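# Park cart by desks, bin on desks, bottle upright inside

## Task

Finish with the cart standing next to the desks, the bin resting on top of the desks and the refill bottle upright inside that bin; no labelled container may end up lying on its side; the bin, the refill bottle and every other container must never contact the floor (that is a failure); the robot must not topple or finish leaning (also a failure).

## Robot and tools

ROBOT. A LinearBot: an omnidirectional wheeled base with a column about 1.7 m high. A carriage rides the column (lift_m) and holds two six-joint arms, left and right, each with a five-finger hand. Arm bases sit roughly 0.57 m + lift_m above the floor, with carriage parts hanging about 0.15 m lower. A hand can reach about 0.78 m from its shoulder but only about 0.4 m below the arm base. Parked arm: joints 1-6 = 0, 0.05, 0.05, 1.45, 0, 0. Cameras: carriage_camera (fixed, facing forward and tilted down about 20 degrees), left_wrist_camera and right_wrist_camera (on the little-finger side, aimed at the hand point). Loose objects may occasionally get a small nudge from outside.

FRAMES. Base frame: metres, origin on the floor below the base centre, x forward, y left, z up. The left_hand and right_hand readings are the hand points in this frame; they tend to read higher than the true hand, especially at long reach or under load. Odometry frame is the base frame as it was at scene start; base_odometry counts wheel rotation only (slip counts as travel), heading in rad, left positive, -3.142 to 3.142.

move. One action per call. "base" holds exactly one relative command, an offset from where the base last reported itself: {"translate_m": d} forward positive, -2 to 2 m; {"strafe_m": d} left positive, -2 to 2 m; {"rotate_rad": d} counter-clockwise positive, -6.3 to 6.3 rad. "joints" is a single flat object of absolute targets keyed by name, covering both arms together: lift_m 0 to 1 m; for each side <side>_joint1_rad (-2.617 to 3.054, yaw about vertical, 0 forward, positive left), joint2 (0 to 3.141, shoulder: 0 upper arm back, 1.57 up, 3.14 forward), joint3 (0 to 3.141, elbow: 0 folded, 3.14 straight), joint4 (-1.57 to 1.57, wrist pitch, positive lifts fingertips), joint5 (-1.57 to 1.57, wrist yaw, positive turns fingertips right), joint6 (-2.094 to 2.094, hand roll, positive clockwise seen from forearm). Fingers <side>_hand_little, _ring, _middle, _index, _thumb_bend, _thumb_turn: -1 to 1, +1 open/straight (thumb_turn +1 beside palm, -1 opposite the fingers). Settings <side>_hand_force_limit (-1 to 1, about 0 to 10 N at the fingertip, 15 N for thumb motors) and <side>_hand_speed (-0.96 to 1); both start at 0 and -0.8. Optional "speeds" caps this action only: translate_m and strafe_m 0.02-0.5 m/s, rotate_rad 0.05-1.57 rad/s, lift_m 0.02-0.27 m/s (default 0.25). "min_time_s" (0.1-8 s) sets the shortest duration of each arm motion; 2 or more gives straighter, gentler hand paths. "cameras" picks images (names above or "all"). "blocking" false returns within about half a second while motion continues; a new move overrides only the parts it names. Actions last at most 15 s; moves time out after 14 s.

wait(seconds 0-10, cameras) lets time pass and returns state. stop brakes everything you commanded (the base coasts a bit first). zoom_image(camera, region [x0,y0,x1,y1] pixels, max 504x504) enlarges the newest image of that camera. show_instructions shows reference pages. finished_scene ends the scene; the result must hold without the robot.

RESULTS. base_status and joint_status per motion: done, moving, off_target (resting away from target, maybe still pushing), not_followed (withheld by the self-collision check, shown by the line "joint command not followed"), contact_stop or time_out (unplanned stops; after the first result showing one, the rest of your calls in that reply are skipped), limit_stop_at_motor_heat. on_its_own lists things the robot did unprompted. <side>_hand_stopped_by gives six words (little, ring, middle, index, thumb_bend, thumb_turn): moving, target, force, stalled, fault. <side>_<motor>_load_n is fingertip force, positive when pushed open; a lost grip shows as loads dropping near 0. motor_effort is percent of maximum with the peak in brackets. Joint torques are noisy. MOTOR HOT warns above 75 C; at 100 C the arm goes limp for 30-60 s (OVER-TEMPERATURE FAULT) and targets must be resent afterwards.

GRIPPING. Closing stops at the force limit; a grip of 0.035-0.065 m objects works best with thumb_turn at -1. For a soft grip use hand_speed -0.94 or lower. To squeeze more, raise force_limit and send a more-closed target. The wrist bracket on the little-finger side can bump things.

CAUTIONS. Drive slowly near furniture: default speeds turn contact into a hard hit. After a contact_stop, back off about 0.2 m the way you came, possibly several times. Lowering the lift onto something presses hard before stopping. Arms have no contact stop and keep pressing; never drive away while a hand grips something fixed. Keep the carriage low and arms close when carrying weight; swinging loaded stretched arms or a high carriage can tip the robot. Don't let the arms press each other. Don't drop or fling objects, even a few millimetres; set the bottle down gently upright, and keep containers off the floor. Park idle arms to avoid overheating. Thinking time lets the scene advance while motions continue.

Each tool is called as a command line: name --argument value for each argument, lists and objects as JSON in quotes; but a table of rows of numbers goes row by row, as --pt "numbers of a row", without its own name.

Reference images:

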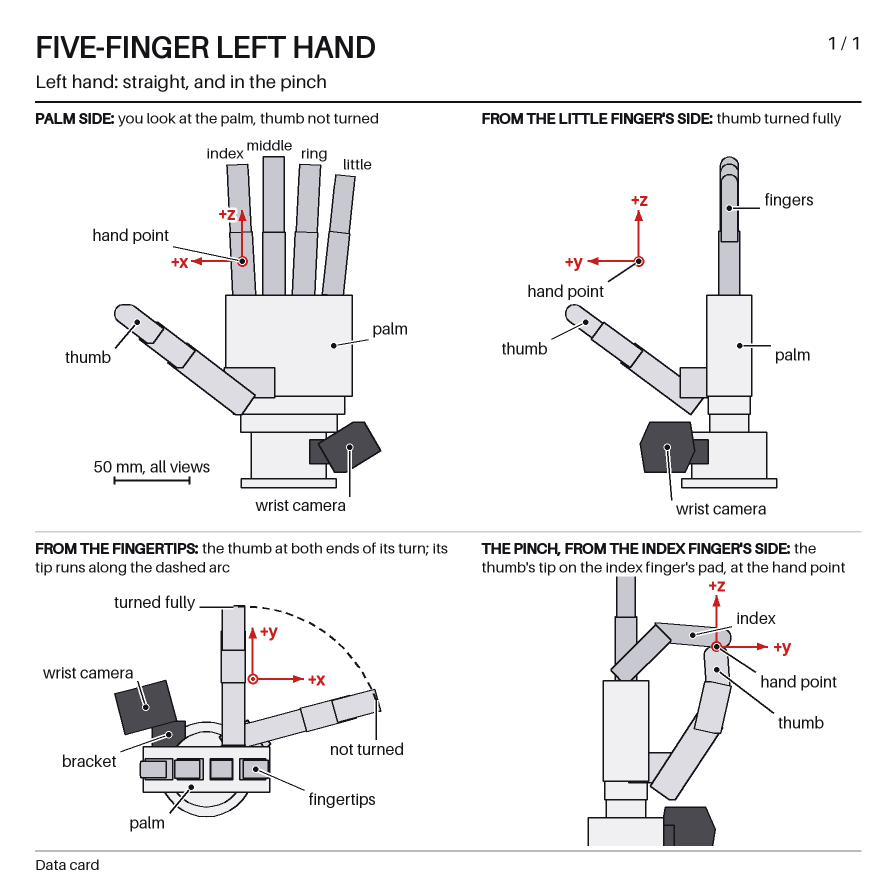

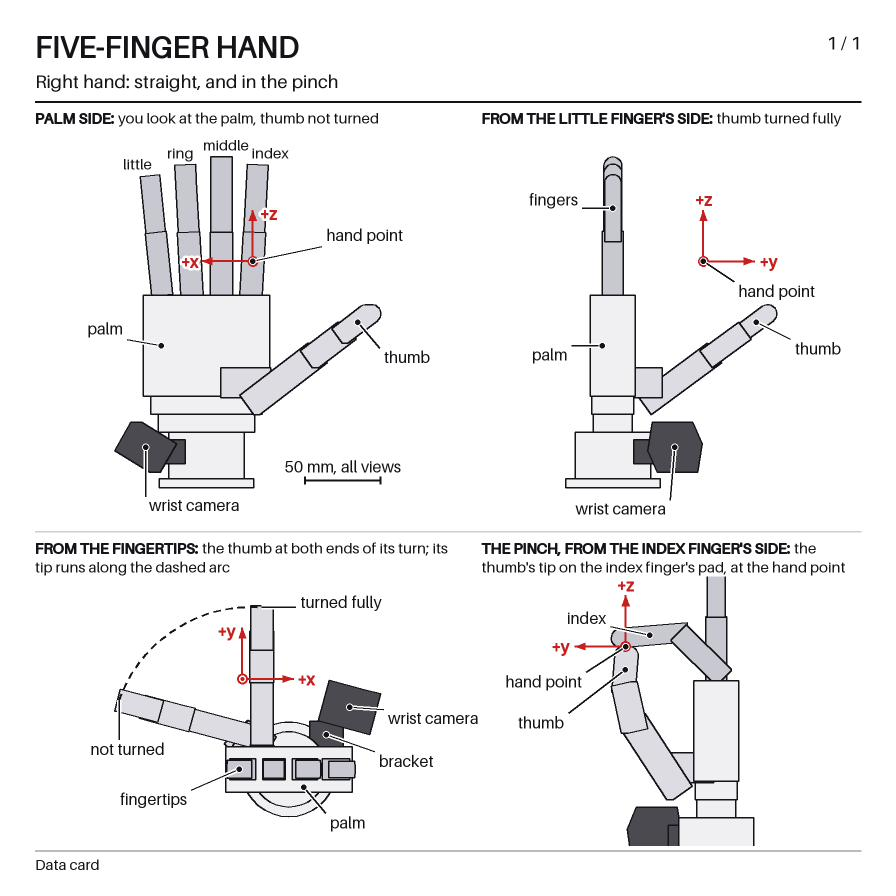

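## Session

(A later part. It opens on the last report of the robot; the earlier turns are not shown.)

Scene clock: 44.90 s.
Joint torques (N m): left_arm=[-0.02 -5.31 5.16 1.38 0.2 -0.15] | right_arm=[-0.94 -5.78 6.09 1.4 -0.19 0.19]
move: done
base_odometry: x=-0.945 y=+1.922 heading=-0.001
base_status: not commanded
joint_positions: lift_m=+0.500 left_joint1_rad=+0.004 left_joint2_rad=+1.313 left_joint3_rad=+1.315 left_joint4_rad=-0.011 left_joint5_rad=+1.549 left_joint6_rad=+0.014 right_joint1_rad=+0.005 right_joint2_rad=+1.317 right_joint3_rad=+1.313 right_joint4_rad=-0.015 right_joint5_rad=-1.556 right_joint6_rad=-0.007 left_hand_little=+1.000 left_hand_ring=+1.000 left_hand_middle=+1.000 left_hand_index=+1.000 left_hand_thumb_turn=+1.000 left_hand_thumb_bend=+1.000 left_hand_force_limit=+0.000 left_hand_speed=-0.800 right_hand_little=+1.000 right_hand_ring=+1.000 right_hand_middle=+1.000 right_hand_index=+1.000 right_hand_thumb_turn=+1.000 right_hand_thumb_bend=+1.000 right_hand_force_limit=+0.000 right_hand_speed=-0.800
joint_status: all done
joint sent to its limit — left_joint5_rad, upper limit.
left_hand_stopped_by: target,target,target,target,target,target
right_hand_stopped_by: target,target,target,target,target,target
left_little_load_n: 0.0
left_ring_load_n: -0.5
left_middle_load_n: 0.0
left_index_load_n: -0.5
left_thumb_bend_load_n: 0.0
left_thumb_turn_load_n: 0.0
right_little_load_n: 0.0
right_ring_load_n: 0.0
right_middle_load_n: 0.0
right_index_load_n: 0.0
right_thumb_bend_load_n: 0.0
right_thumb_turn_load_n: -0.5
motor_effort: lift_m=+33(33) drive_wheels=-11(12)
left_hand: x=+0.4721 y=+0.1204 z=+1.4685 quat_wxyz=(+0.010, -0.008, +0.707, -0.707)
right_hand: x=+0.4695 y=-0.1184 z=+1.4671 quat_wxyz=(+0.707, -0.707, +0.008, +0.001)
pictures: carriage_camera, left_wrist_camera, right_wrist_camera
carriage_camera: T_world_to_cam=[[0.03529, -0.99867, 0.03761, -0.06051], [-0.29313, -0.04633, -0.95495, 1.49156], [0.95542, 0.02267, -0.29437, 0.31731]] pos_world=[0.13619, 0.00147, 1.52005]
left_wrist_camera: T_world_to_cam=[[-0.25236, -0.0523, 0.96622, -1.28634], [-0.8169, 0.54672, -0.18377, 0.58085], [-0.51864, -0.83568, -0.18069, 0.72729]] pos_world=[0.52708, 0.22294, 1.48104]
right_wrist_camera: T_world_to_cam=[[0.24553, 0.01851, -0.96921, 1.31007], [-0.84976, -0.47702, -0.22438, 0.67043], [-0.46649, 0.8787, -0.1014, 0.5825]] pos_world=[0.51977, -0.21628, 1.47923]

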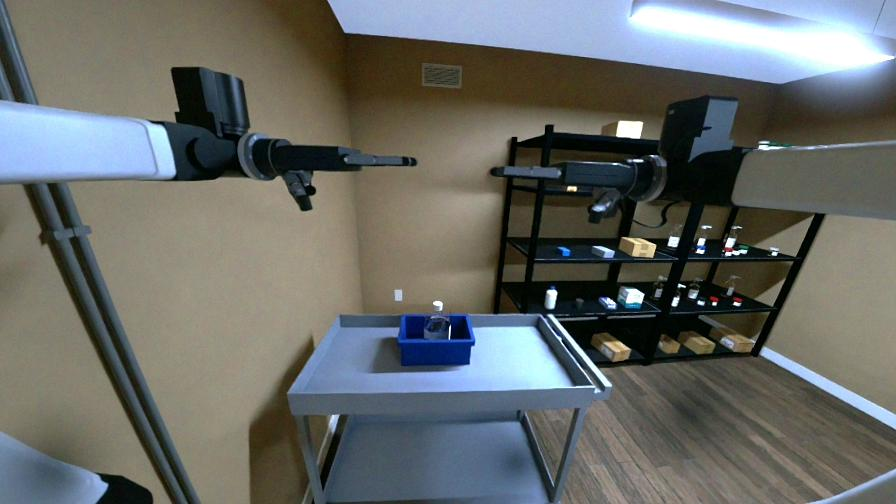

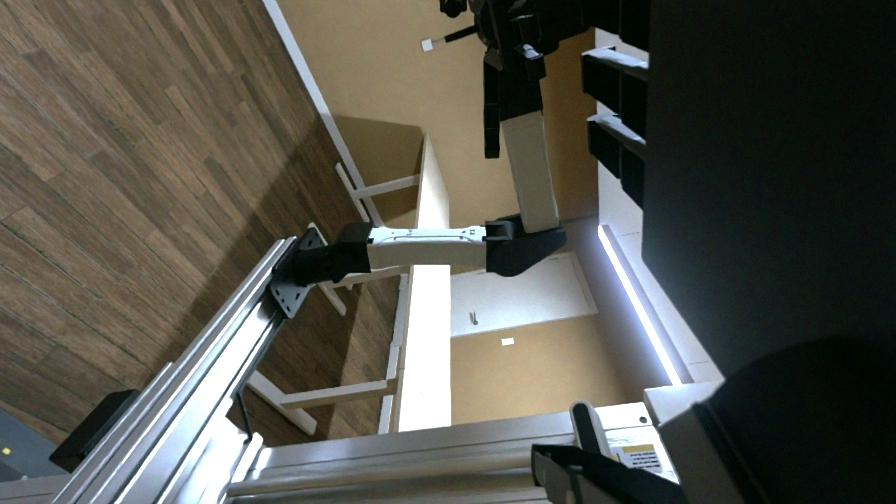

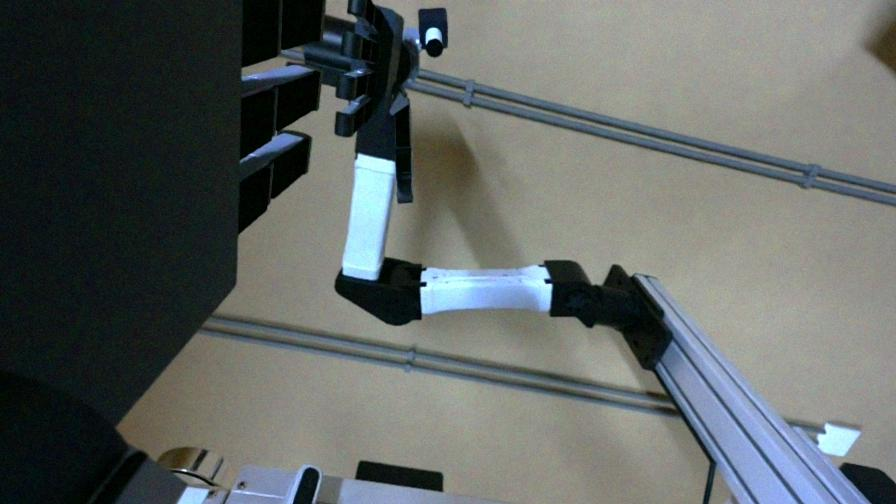

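move --base '{"translate_m": 0.28}' --speeds '{"translate_m": 0.25}' --cameras '["carriage_camera"]'

zoom_image --camera "carriage_camera" --region '[300, 300, 600, 500]'

Scene clock: 50.40 s.
Joint torques (N m): left_arm=[0.01 -4.97 5.16 1.37 0.17 -0.14] | right_arm=[-0.92 -5.49 6.17 1.4 -0.17 0.21]
move: done
base_odometry: x=-0.665 y=+1.923 heading=+0.000
base_status: done
joint_positions: lift_m=+0.500 left_joint1_rad=+0.004 left_joint2_rad=+1.310 left_joint3_rad=+1.315 left_joint4_rad=-0.007 left_joint5_rad=+1.554 left_joint6_rad=+0.014 right_joint1_rad=+0.005 right_joint2_rad=+1.313 right_joint3_rad=+1.313 right_joint4_rad=-0.010 right_joint5_rad=-1.560 right_joint6_rad=-0.007 left_hand_little=+1.000 left_hand_ring=+1.000 left_hand_middle=+1.000 left_hand_index=+1.000 left_hand_thumb_turn=+1.000 left_hand_thumb_bend=+1.000 left_hand_force_limit=+0.000 left_hand_speed=-0.800 right_hand_little=+1.000 right_hand_ring=+1.000 right_hand_middle=+1.000 right_hand_index=+1.000 right_hand_thumb_turn=+1.000 right_hand_thumb_bend=+1.000 right_hand_force_limit=+0.000 right_hand_speed=-0.800
joint_status: not commanded
left_hand_stopped_by: target,target,target,target,target,target
right_hand_stopped_by: target,target,target,target,target,target
left_little_load_n: 0.0
left_ring_load_n: 0.0
left_middle_load_n: -0.5
left_index_load_n: -0.5
left_thumb_bend_load_n: 0.0
left_thumb_turn_load_n: 0.0
right_little_load_n: 0.0
right_ring_load_n: -0.5
right_middle_load_n: 0.0
right_index_load_n: 0.0
right_thumb_bend_load_n: 0.0
right_thumb_turn_load_n: -0.5
motor_effort: lift_m=+33(33) drive_wheels=-10(12)
left_hand: x=+0.4705 y=+0.1205 z=+1.4695 quat_wxyz=(+0.012, -0.003, +0.707, -0.707)
right_hand: x=+0.4679 y=-0.1185 z=+1.4683 quat_wxyz=(+0.707, -0.707, +0.003, -0.001)
carriage_camera: T_world_to_cam=[[0.03529, -0.99867, 0.03761, -0.06051], [-0.29313, -0.04633, -0.95495, 1.49156], [0.95542, 0.02267, -0.29437, 0.31731]] pos_world=[0.13619, 0.00147, 1.52005]

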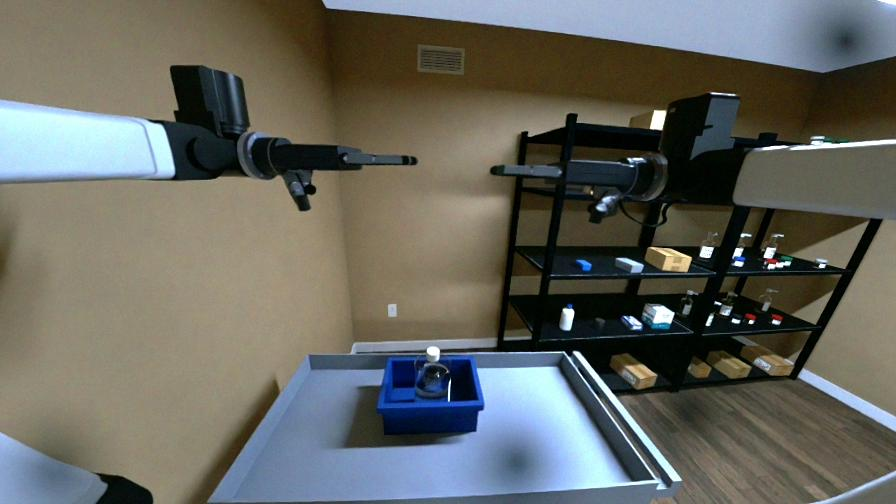

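Scaled by 1.680.

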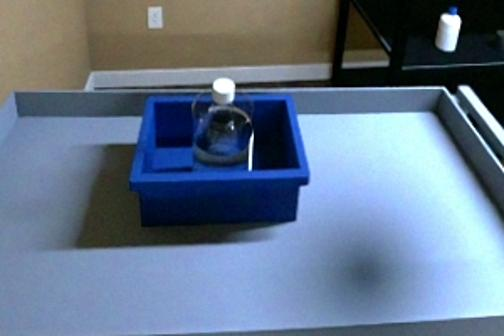

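move --base '{"strafe_m": 0.045}' --joints '{"left_joint1_rad": 0.04, "left_joint2_rad": 2.075, "left_joint3_rad": 1.366, "left_joint4_rad": 0.709, "left_joint5_rad": 1.57, "left_joint6_rad": 0, "right_joint1_rad": -0.04, "right_joint2_rad": 2.075, "right_joint3_rad": 1.366, "right_joint4_rad": 0.709, "right_joint5_rad": -1.57, "right_joint6_rad": 0, "left_hand_thumb_turn": -1, "right_hand_thumb_turn": -1}' --min_time_s 3 --speeds '{"strafe_m": 0.1}'

move --base '{"translate_m": 0.08}' --speeds '{"translate_m": 0.1}' --cameras '["all"]'

Scene clock: 58.53 s.
Joint torques (N m): left_arm=[1.01 -8.95 7.73 1.4 0.16 -0.13] | right_arm=[-1.14 -9.05 10.04 1.4 -0.18 0.19]
move: done
base_odometry: x=-0.665 y=+1.968 heading=-0.001
base_status: done
joint_positions: lift_m=+0.500 left_joint1_rad=+0.032 left_joint2_rad=+2.057 left_joint3_rad=+1.344 left_joint4_rad=+0.699 left_joint5_rad=+1.556 left_joint6_rad=+0.014 right_joint1_rad=-0.033 right_joint2_rad=+2.065 right_joint3_rad=+1.334 right_joint4_rad=+0.696 right_joint5_rad=-1.562 right_joint6_rad=-0.007 left_hand_little=+1.000 left_hand_ring=+1.000 left_hand_middle=+1.000 left_hand_index=+1.000 left_hand_thumb_turn=-1.000 left_hand_thumb_bend=+1.000 left_hand_force_limit=+0.000 left_hand_speed=-0.800 right_hand_little=+1.000 right_hand_ring=+1.000 right_hand_middle=+1.000 right_hand_index=+1.000 right_hand_thumb_turn=-1.000 right_hand_thumb_bend=+1.000 right_hand_force_limit=+0.000 right_hand_speed=-0.800
joint_status: all done
joint sent to its limit — left_joint5_rad, upper limit.
left_hand_stopped_by: target,target,target,target,target,target
right_hand_stopped_by: target,target,target,target,target,target
left_little_load_n: 0.0
left_ring_load_n: 0.0
left_middle_load_n: -0.5
left_index_load_n: 0.0
left_thumb_bend_load_n: 0.0
left_thumb_turn_load_n: 0.0
right_little_load_n: 0.0
right_ring_load_n: 0.0
right_middle_load_n: 0.0
right_index_load_n: 0.0
right_thumb_bend_load_n: 0.0
right_thumb_turn_load_n: 0.0
motor_effort: lift_m=+33(33) drive_wheels=-5(11)
left_hand: x=+0.6459 y=+0.1328 z=+1.2711 quat_wxyz=(+0.016, -0.016, +0.707, -0.707)
right_hand: x=+0.6429 y=-0.1334 z=+1.2656 quat_wxyz=(+0.707, -0.707, +0.024, -0.005)
pictures: none

Scene clock: 60.03 s.
Joint torques (N m): left_arm=[0.99 -9.17 7.69 1.37 0.15 -0.13] | right_arm=[-1.03 -9.2 9.95 1.38 -0.21 0.18]
move: done
base_odometry: x=-0.585 y=+1.968 heading=+0.000
base_status: done
joint_positions: lift_m=+0.500 left_joint1_rad=+0.032 left_joint2_rad=+2.059 left_joint3_rad=+1.345 left_joint4_rad=+0.703 left_joint5_rad=+1.556 left_joint6_rad=+0.014 right_joint1_rad=-0.033 right_joint2_rad=+2.067 right_joint3_rad=+1.334 right_joint4_rad=+0.700 right_joint5_rad=-1.562 right_joint6_rad=-0.007 left_hand_little=+1.000 left_hand_ring=+1.000 left_hand_middle=+1.000 left_hand_index=+1.000 left_hand_thumb_turn=-1.000 left_hand_thumb_bend=+1.000 left_hand_force_limit=+0.000 left_hand_speed=-0.800 right_hand_little=+1.000 right_hand_ring=+1.000 right_hand_middle=+1.000 right_hand_index=+1.000 right_hand_thumb_turn=-1.000 right_hand_thumb_bend=+1.000 right_hand_force_limit=+0.000 right_hand_speed=-0.800
joint_status: not commanded
left_hand_stopped_by: target,target,target,target,target,target
right_hand_stopped_by: target,target,target,target,target,target
left_little_load_n: -0.5
left_ring_load_n: -0.5
left_middle_load_n: 0.0
left_index_load_n: -0.5
left_thumb_bend_load_n: 0.0
left_thumb_turn_load_n: 0.0
right_little_load_n: 0.0
right_ring_load_n: 0.0
right_middle_load_n: 0.0
right_index_load_n: 0.0
right_thumb_bend_load_n: 0.0
right_thumb_turn_load_n: 0.0
motor_effort: lift_m=+33(33) drive_wheels=-9(12)
left_hand: x=+0.6464 y=+0.1328 z=+1.2709 quat_wxyz=(+0.017, -0.015, +0.707, -0.707)
right_hand: x=+0.6433 y=-0.1334 z=+1.2649 quat_wxyz=(+0.707, -0.707, +0.024, -0.006)
pictures: carriage_camera, left_wrist_camera, right_wrist_camera
carriage_camera: T_world_to_cam=[[0.03529, -0.99867, 0.03761, -0.06051], [-0.29313, -0.04633, -0.95495, 1.49156], [0.95542, 0.02267, -0.29437, 0.31731]] pos_world=[0.13619, 0.00147, 1.52005]
left_wrist_camera: T_world_to_cam=[[-0.25011, -0.05737, 0.96652, -1.05188], [-0.82822, 0.52972, -0.18288, 0.68863], [-0.5015, -0.84623, -0.18, 0.78186]] pos_world=[0.69935, 0.23651, 1.28334]
right_wrist_camera: T_world_to_cam=[[0.23258, 0.01133, -0.97251, 1.08331], [-0.86729, -0.45009, -0.21266, 0.7656], [-0.44013, 0.89291, -0.09485, 0.63296]] pos_world=[0.69063, -0.23286, 1.27638]

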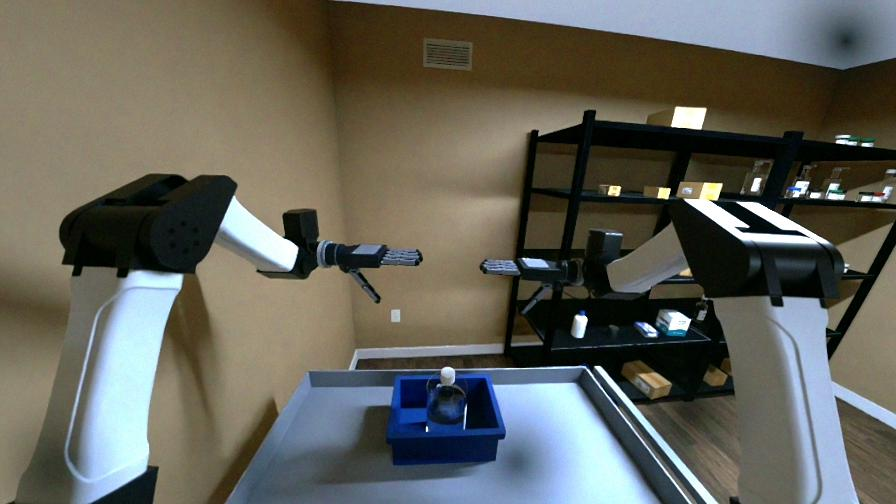

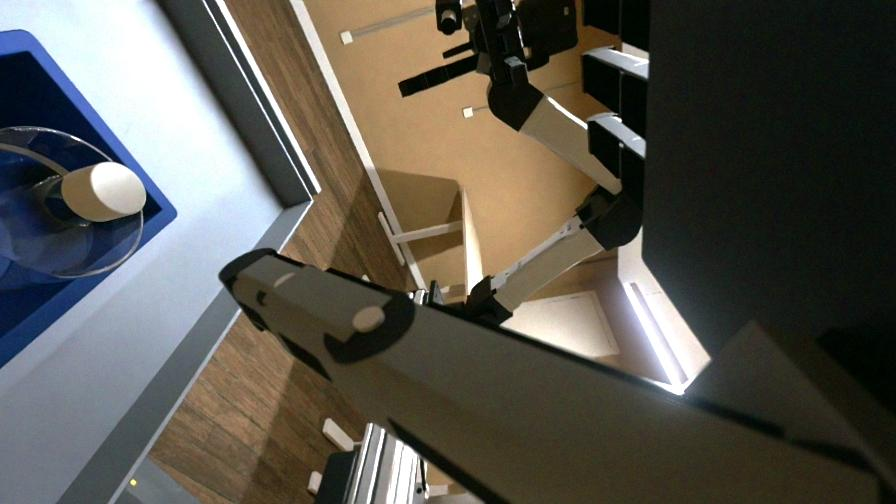

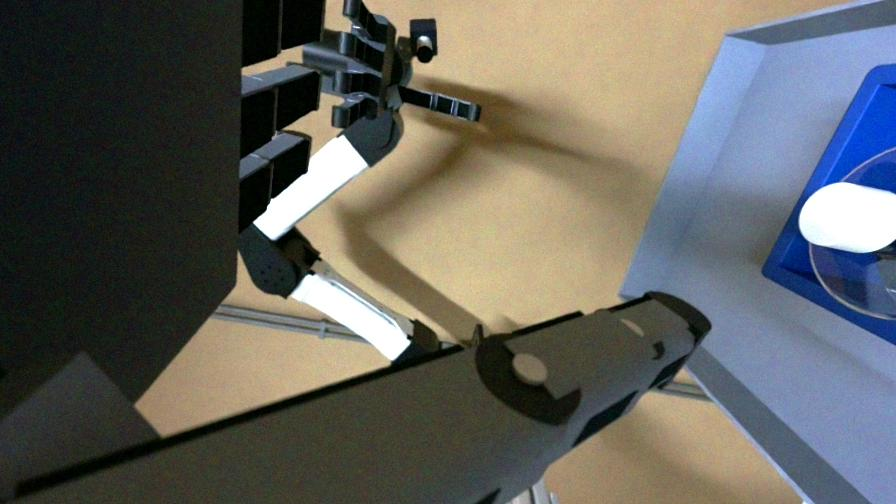

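move --base '{"rotate_rad": 0.08}' --speeds '{"rotate_rad": 0.2}' --joints '{"left_joint1_rad": 0.06, "right_joint1_rad": -0.06}'

move --base '{"strafe_m": -0.05}' --speeds '{"strafe_m": 0.1}' --joints '{"lift_m": 0.35}' --cameras '["all"]'

zoom_image --camera "carriage_camera" --region '[300, 260, 600, 504]'

Scene clock: 63.13 s.
Joint torques (N m): left_arm=[0.39 -9.17 7.58 1.37 0.14 -0.13] | right_arm=[-0.62 -9.2 9.96 1.38 -0.19 0.16]
move: done
base_odometry: x=-0.585 y=+1.968 heading=+0.080
base_status: done
joint_positions: lift_m=+0.500 left_joint1_rad=+0.060 left_joint2_rad=+2.060 left_joint3_rad=+1.346 left_joint4_rad=+0.704 left_joint5_rad=+1.557 left_joint6_rad=+0.014 right_joint1_rad=-0.059 right_joint2_rad=+2.067 right_joint3_rad=+1.335 right_joint4_rad=+0.701 right_joint5_rad=-1.562 right_joint6_rad=-0.007 left_hand_little=+1.000 left_hand_ring=+1.000 left_hand_middle=+1.000 left_hand_index=+1.000 left_hand_thumb_turn=-1.000 left_hand_thumb_bend=+1.000 left_hand_force_limit=+0.000 left_hand_speed=-0.800 right_hand_little=+1.000 right_hand_ring=+1.000 right_hand_middle=+1.000 right_hand_index=+1.000 right_hand_thumb_turn=-1.000 right_hand_thumb_bend=+1.000 right_hand_force_limit=+0.000 right_hand_speed=-0.800
joint_status: all done
left_hand_stopped_by: target,target,target,target,target,target
right_hand_stopped_by: target,target,target,target,target,target
left_little_load_n: 0.0
left_ring_load_n: 0.0
left_middle_load_n: 0.0
left_index_load_n: 0.0
left_thumb_bend_load_n: 0.0
left_thumb_turn_load_n: 0.0
right_little_load_n: 0.0
right_ring_load_n: 0.0
right_middle_load_n: 0.0
right_index_load_n: 0.0
right_thumb_bend_load_n: 0.0
right_thumb_turn_load_n: 0.0
motor_effort: lift_m=+33(34) drive_wheels=-4(10)
left_hand: x=+0.6514 y=+0.1446 z=+1.2710 quat_wxyz=(+0.027, -0.024, +0.707, -0.707)
right_hand: x=+0.6480 y=-0.1441 z=+1.2652 quat_wxyz=(+0.707, -0.706, +0.032, -0.015)
pictures: none

Scene clock: 64.33 s.
Joint torques (N m): left_arm=[0.36 -10.1 6.93 1.28 0.13 -0.13] | right_arm=[-0.31 -10 8.9 1.33 -0.14 0.16]
move: done
base_odometry: x=-0.580 y=+1.918 heading=+0.080
base_status: done
joint_positions: lift_m=+0.350 left_joint1_rad=+0.059 left_joint2_rad=+2.070 left_joint3_rad=+1.354 left_joint4_rad=+0.710 left_joint5_rad=+1.558 left_joint6_rad=+0.014 right_joint1_rad=-0.060 right_joint2_rad=+2.076 right_joint3_rad=+1.344 right_joint4_rad=+0.703 right_joint5_rad=-1.562 right_joint6_rad=-0.007 left_hand_little=+1.000 left_hand_ring=+1.000 left_hand_middle=+1.000 left_hand_index=+1.000 left_hand_thumb_turn=-1.000 left_hand_thumb_bend=+1.000 left_hand_force_limit=+0.000 left_hand_speed=-0.800 right_hand_little=+1.000 right_hand_ring=+1.000 right_hand_middle=+1.000 right_hand_index=+1.000 right_hand_thumb_turn=-1.000 right_hand_thumb_bend=+1.000 right_hand_force_limit=+0.000 right_hand_speed=-0.800
joint_status: all done
left_hand_stopped_by: target,target,target,target,target,target
right_hand_stopped_by: target,target,target,target,target,target
left_little_load_n: 0.0
left_ring_load_n: 0.0
left_middle_load_n: 0.0
left_index_load_n: -0.5
left_thumb_bend_load_n: 0.0
left_thumb_turn_load_n: 0.0
right_little_load_n: 0.0
right_ring_load_n: 0.0
right_middle_load_n: 0.0
right_index_load_n: 0.0
right_thumb_bend_load_n: 0.0
right_thumb_turn_load_n: 0.0
motor_effort: lift_m=+34(35) drive_wheels=+3(13)
left_hand: x=+0.6534 y=+0.1444 z=+1.1191 quat_wxyz=(+0.028, -0.023, +0.707, -0.707)
right_hand: x=+0.6506 y=-0.1450 z=+1.1143 quat_wxyz=(+0.707, -0.706, +0.032, -0.017)
pictures: carriage_camera, left_wrist_camera, right_wrist_camera
carriage_camera: T_world_to_cam=[[0.03529, -0.99867, 0.03761, -0.05487], [-0.29313, -0.04633, -0.95495, 1.34822], [0.95542, 0.02267, -0.29437, 0.27312]] pos_world=[0.13619, 0.00147, 1.36995]
left_wrist_camera: T_world_to_cam=[[-0.25328, -0.06418, 0.96526, -0.89831], [-0.84079, 0.5081, -0.18683, 0.67636], [-0.47846, -0.85891, -0.18265, 0.7576]] pos_world=[0.70363, 0.24939, 1.13185]
right_wrist_camera: T_world_to_cam=[[0.2377, 0.00468, -0.97133, 0.92949], [-0.87826, -0.42612, -0.21698, 0.7501], [-0.41492, 0.90465, -0.09717, 0.62018]] pos_world=[0.69517, -0.24577, 1.12587]

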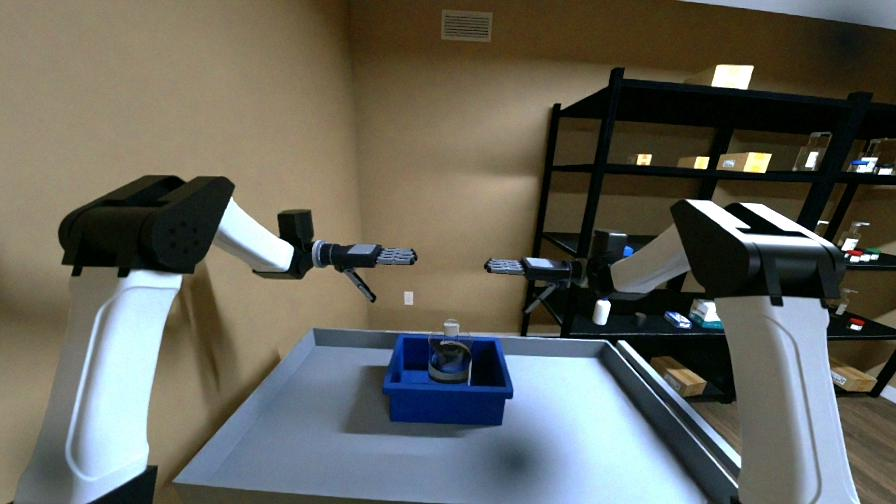

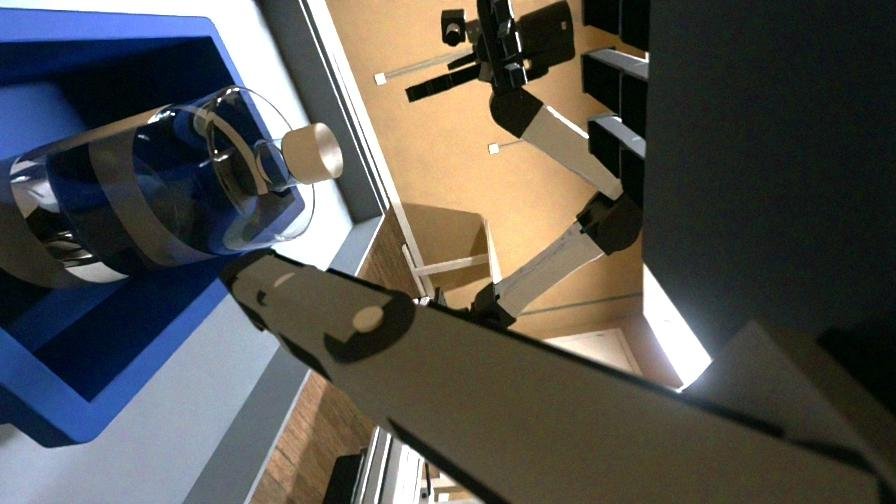

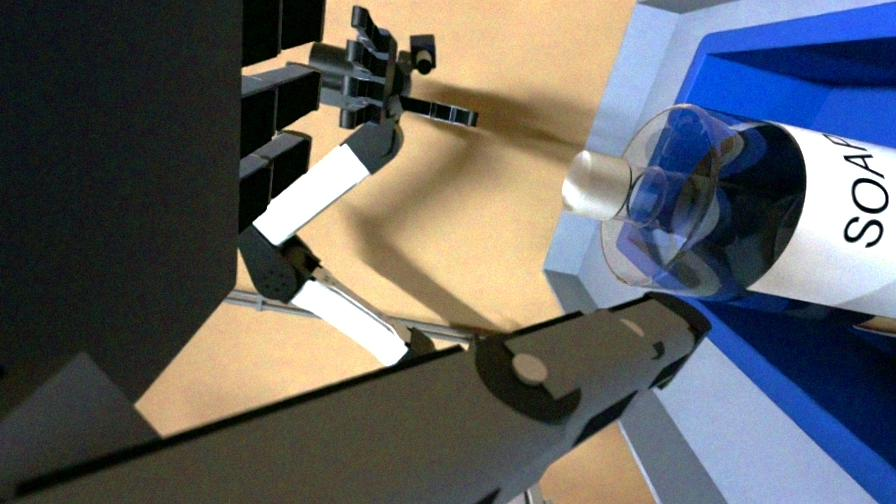

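Scaled by 1.680.

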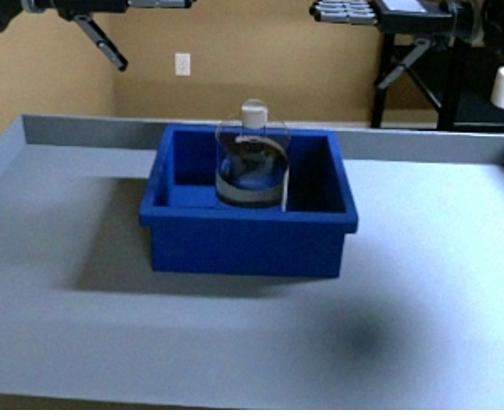

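zoom_image --camera "carriage_camera" --region '[370, 320, 530, 440]'

Scaled by 3.150.

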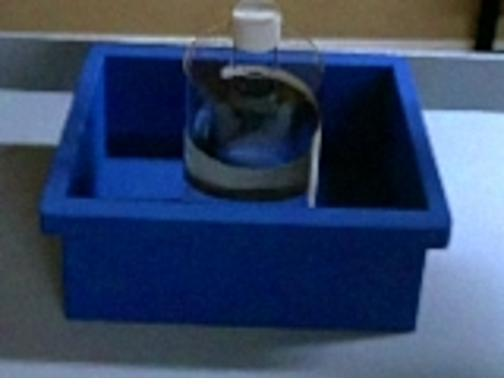

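move --joints '{"lift_m": 0.2, "left_joint1_rad": 0.045, "right_joint1_rad": -0.045}' --speeds '{"lift_m": 0.1}' --cameras '["all"]'

zoom_image --camera "carriage_camera" --region '[300, 220, 600, 440]'

Scene clock: 67.40 s.
Joint torques (N m): left_arm=[-0.25 -10.15 6.93 1.3 0.13 -0.13] | right_arm=[-0.01 -10.15 8.88 1.32 -0.14 0.17]
move: done
base_odometry: x=-0.580 y=+1.918 heading=+0.080
base_status: not commanded
joint_positions: lift_m=+0.200 left_joint1_rad=+0.053 left_joint2_rad=+2.071 left_joint3_rad=+1.355 left_joint4_rad=+0.712 left_joint5_rad=+1.558 left_joint6_rad=+0.014 right_joint1_rad=-0.051 right_joint2_rad=+2.077 right_joint3_rad=+1.346 right_joint4_rad=+0.704 right_joint5_rad=-1.562 right_joint6_rad=-0.007 left_hand_little=+1.000 left_hand_ring=+1.000 left_hand_middle=+1.000 left_hand_index=+1.000 left_hand_thumb_turn=-1.000 left_hand_thumb_bend=+1.000 left_hand_force_limit=+0.000 left_hand_speed=-0.800 right_hand_little=+1.000 right_hand_ring=+1.000 right_hand_middle=+1.000 right_hand_index=+1.000 right_hand_thumb_turn=-1.000 right_hand_thumb_bend=+1.000 right_hand_force_limit=+0.000 right_hand_speed=-0.800
joint_status: all done
left_hand_stopped_by: target,target,target,target,target,target
right_hand_stopped_by: target,target,target,target,target,target
left_little_load_n: 0.0
left_ring_load_n: 0.0
left_middle_load_n: 0.0
left_index_load_n: -0.5
left_thumb_bend_load_n: 0.0
left_thumb_turn_load_n: 0.0
right_little_load_n: 0.0
right_ring_load_n: 0.0
right_middle_load_n: 0.0
right_index_load_n: 0.0
right_thumb_bend_load_n: 0.0
right_thumb_turn_load_n: 0.0
motor_effort: lift_m=+34(36) drive_wheels=+0(7)
left_hand: x=+0.6529 y=+0.1420 z=+0.9691 quat_wxyz=(+0.027, -0.020, +0.707, -0.707)
right_hand: x=+0.6493 y=-0.1409 z=+0.9642 quat_wxyz=(+0.707, -0.707, +0.028, -0.014)
pictures: carriage_camera, left_wrist_camera, right_wrist_camera
carriage_camera: T_world_to_cam=[[0.03529, -0.99867, 0.03761, -0.04922], [-0.29313, -0.04633, -0.95495, 1.20489], [0.95542, 0.02267, -0.29437, 0.22894]] pos_world=[0.13619, 0.00147, 1.21985]
left_wrist_camera: T_world_to_cam=[[-0.25583, -0.06275, 0.96468, -0.75178], [-0.83742, 0.51294, -0.18872, 0.64803], [-0.48298, -0.85613, -0.18378, 0.73149]] pos_world=[0.70364, 0.24667, 0.98196]
right_wrist_camera: T_world_to_cam=[[0.23835, 0.00695, -0.97115, 0.78377], [-0.87383, -0.43484, -0.21757, 0.71462], [-0.42381, 0.90048, -0.09757, 0.6069]] pos_world=[0.69485, -0.2412, 0.97586]

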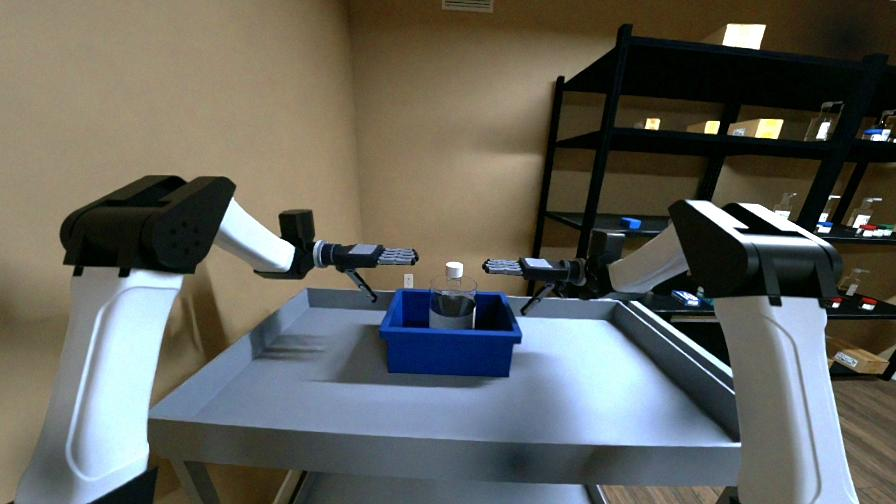

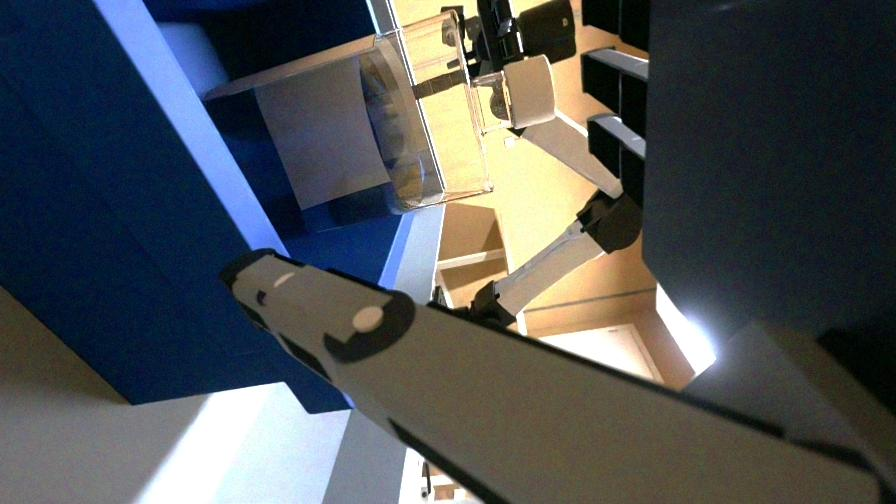

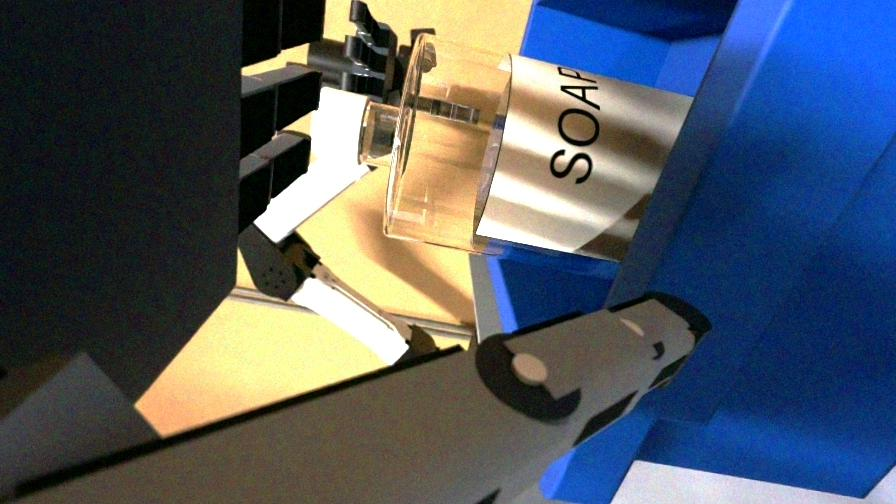

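Scaled by 1.680.

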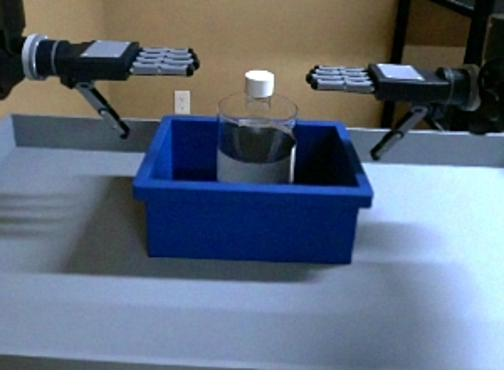

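move --joints '{"left_joint1_rad": 0.02, "right_joint1_rad": -0.05}'

move --joints '{"lift_m": 0.11}' --speeds '{"lift_m": 0.04}' --cameras '["all"]'

zoom_image --camera "carriage_camera" --region '[300, 220, 600, 400]'

Scene clock: 68.87 s.
Joint torques (N m): left_arm=[0.03 -10.14 6.86 1.3 0.13 -0.13] | right_arm=[-0.35 -10.24 8.87 1.36 -0.18 0.19]
move: done
base_odometry: x=-0.580 y=+1.918 heading=+0.080
base_status: not commanded
joint_positions: lift_m=+0.200 left_joint1_rad=+0.024 left_joint2_rad=+2.071 left_joint3_rad=+1.355 left_joint4_rad=+0.712 left_joint5_rad=+1.558 left_joint6_rad=+0.014 right_joint1_rad=-0.051 right_joint2_rad=+2.077 right_joint3_rad=+1.346 right_joint4_rad=+0.704 right_joint5_rad=-1.562 right_joint6_rad=-0.007 left_hand_little=+1.000 left_hand_ring=+1.000 left_hand_middle=+1.000 left_hand_index=+1.000 left_hand_thumb_turn=-1.000 left_hand_thumb_bend=+1.000 left_hand_force_limit=+0.000 left_hand_speed=-0.800 right_hand_little=+1.000 right_hand_ring=+1.000 right_hand_middle=+1.000 right_hand_index=+1.000 right_hand_thumb_turn=-1.000 right_hand_thumb_bend=+1.000 right_hand_force_limit=+0.000 right_hand_speed=-0.800
joint_status: all done
left_hand_stopped_by: target,target,target,target,target,target
right_hand_stopped_by: target,target,target,target,target,target
left_little_load_n: 0.0
left_ring_load_n: 0.0
left_middle_load_n: 0.0
left_index_load_n: 0.0
left_thumb_bend_load_n: 0.0
left_thumb_turn_load_n: 0.0
right_little_load_n: 0.0
right_ring_load_n: 0.0
right_middle_load_n: 0.0
right_index_load_n: 0.0
right_thumb_bend_load_n: 0.0
right_thumb_turn_load_n: 0.0
motor_effort: lift_m=+34(35) drive_wheels=+0(6)
left_hand: x=+0.6477 y=+0.1295 z=+0.9691 quat_wxyz=(+0.017, -0.009, +0.707, -0.707)
right_hand: x=+0.6493 y=-0.1409 z=+0.9642 quat_wxyz=(+0.707, -0.707, +0.028, -0.014)
pictures: none

Scene clock: 71.43 s.
Joint torques (N m): left_arm=[0.09 -10.18 6.86 1.29 0.12 -0.12] | right_arm=[-0.36 -10.35 8.8 1.35 -0.17 0.18]
move: done
base_odometry: x=-0.580 y=+1.918 heading=+0.080
base_status: not commanded
joint_positions: lift_m=+0.110 left_joint1_rad=+0.024 left_joint2_rad=+2.071 left_joint3_rad=+1.355 left_joint4_rad=+0.713 left_joint5_rad=+1.558 left_joint6_rad=+0.014 right_joint1_rad=-0.051 right_joint2_rad=+2.077 right_joint3_rad=+1.346 right_joint4_rad=+0.704 right_joint5_rad=-1.562 right_joint6_rad=-0.007 left_hand_little=+1.000 left_hand_ring=+1.000 left_hand_middle=+1.000 left_hand_index=+1.000 left_hand_thumb_turn=-1.000 left_hand_thumb_bend=+1.000 left_hand_force_limit=+0.000 left_hand_speed=-0.800 right_hand_little=+1.000 right_hand_ring=+1.000 right_hand_middle=+1.000 right_hand_index=+1.000 right_hand_thumb_turn=-1.000 right_hand_thumb_bend=+1.000 right_hand_force_limit=+0.000 right_hand_speed=-0.800
joint_status: all done
left_hand_stopped_by: target,target,target,target,target,target
right_hand_stopped_by: target,target,target,target,target,target
left_little_load_n: 0.0
left_ring_load_n: 0.0
left_middle_load_n: 0.0
left_index_load_n: 0.0
left_thumb_bend_load_n: 0.0
left_thumb_turn_load_n: 0.0
right_little_load_n: 0.0
right_ring_load_n: 0.0
right_middle_load_n: -0.5
right_index_load_n: -0.5
right_thumb_bend_load_n: 0.0
right_thumb_turn_load_n: -0.5
motor_effort: lift_m=+33(35) drive_wheels=+5(6)
left_hand: x=+0.6477 y=+0.1295 z=+0.8793 quat_wxyz=(+0.017, -0.009, +0.707, -0.707)
right_hand: x=+0.6493 y=-0.1409 z=+0.8743 quat_wxyz=(+0.707, -0.707, +0.028, -0.014)
pictures: carriage_camera, left_wrist_camera, right_wrist_camera
carriage_camera: T_world_to_cam=[[0.03529, -0.99867, 0.03761, -0.04584], [-0.29313, -0.04633, -0.95495, 1.11904], [0.95542, 0.02267, -0.29437, 0.20247]] pos_world=[0.13619, 0.00147, 1.12995]
left_wrist_camera: T_world_to_cam=[[-0.25827, -0.05525, 0.96449, -0.66645], [-0.82185, 0.53734, -0.18929, 0.62037], [-0.5078, -0.84156, -0.18418, 0.71635]] pos_world=[0.70148, 0.23268, 0.89216]
right_wrist_camera: T_world_to_cam=[[0.23912, 0.00698, -0.97097, 0.69587], [-0.87366, -0.43482, -0.21828, 0.69559], [-0.42372, 0.90049, -0.09788, 0.59835]] pos_world=[0.69485, -0.2412, 0.88606]

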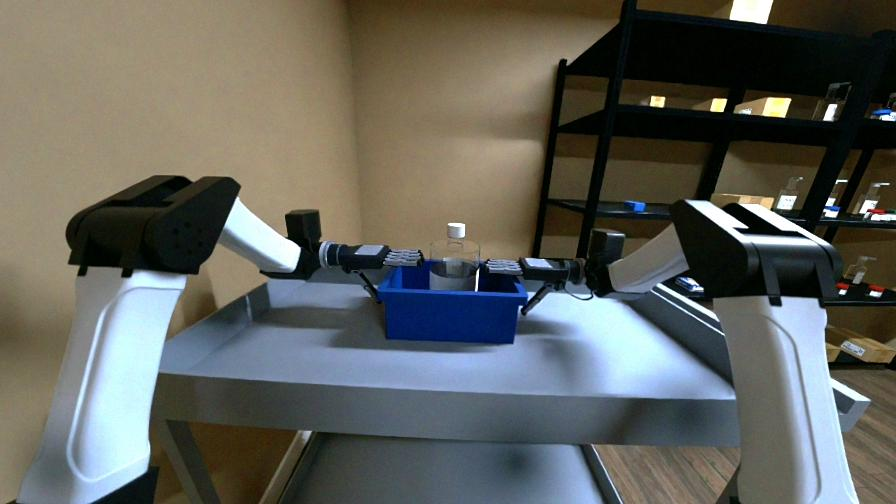

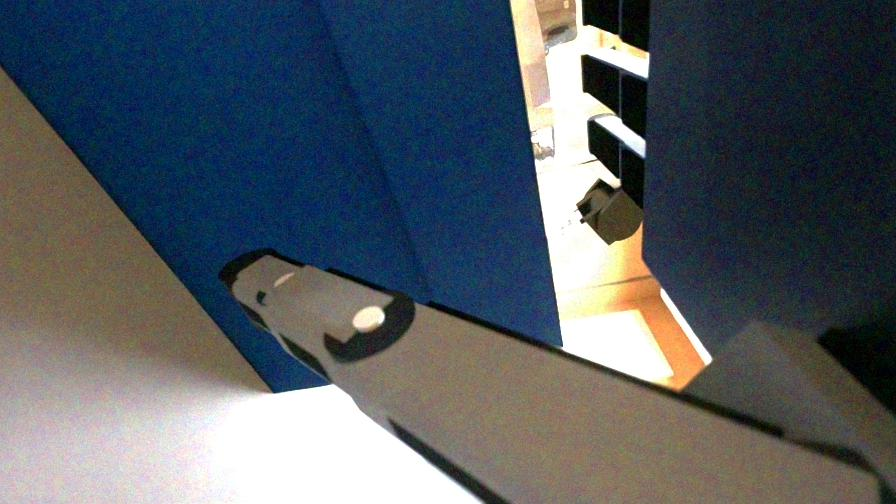

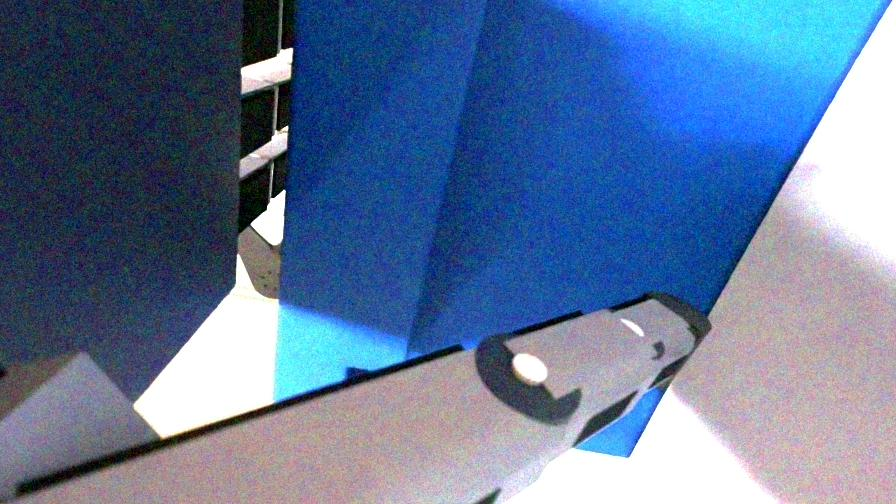

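Scaled by 1.680.

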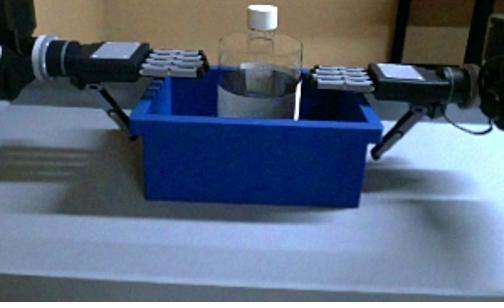

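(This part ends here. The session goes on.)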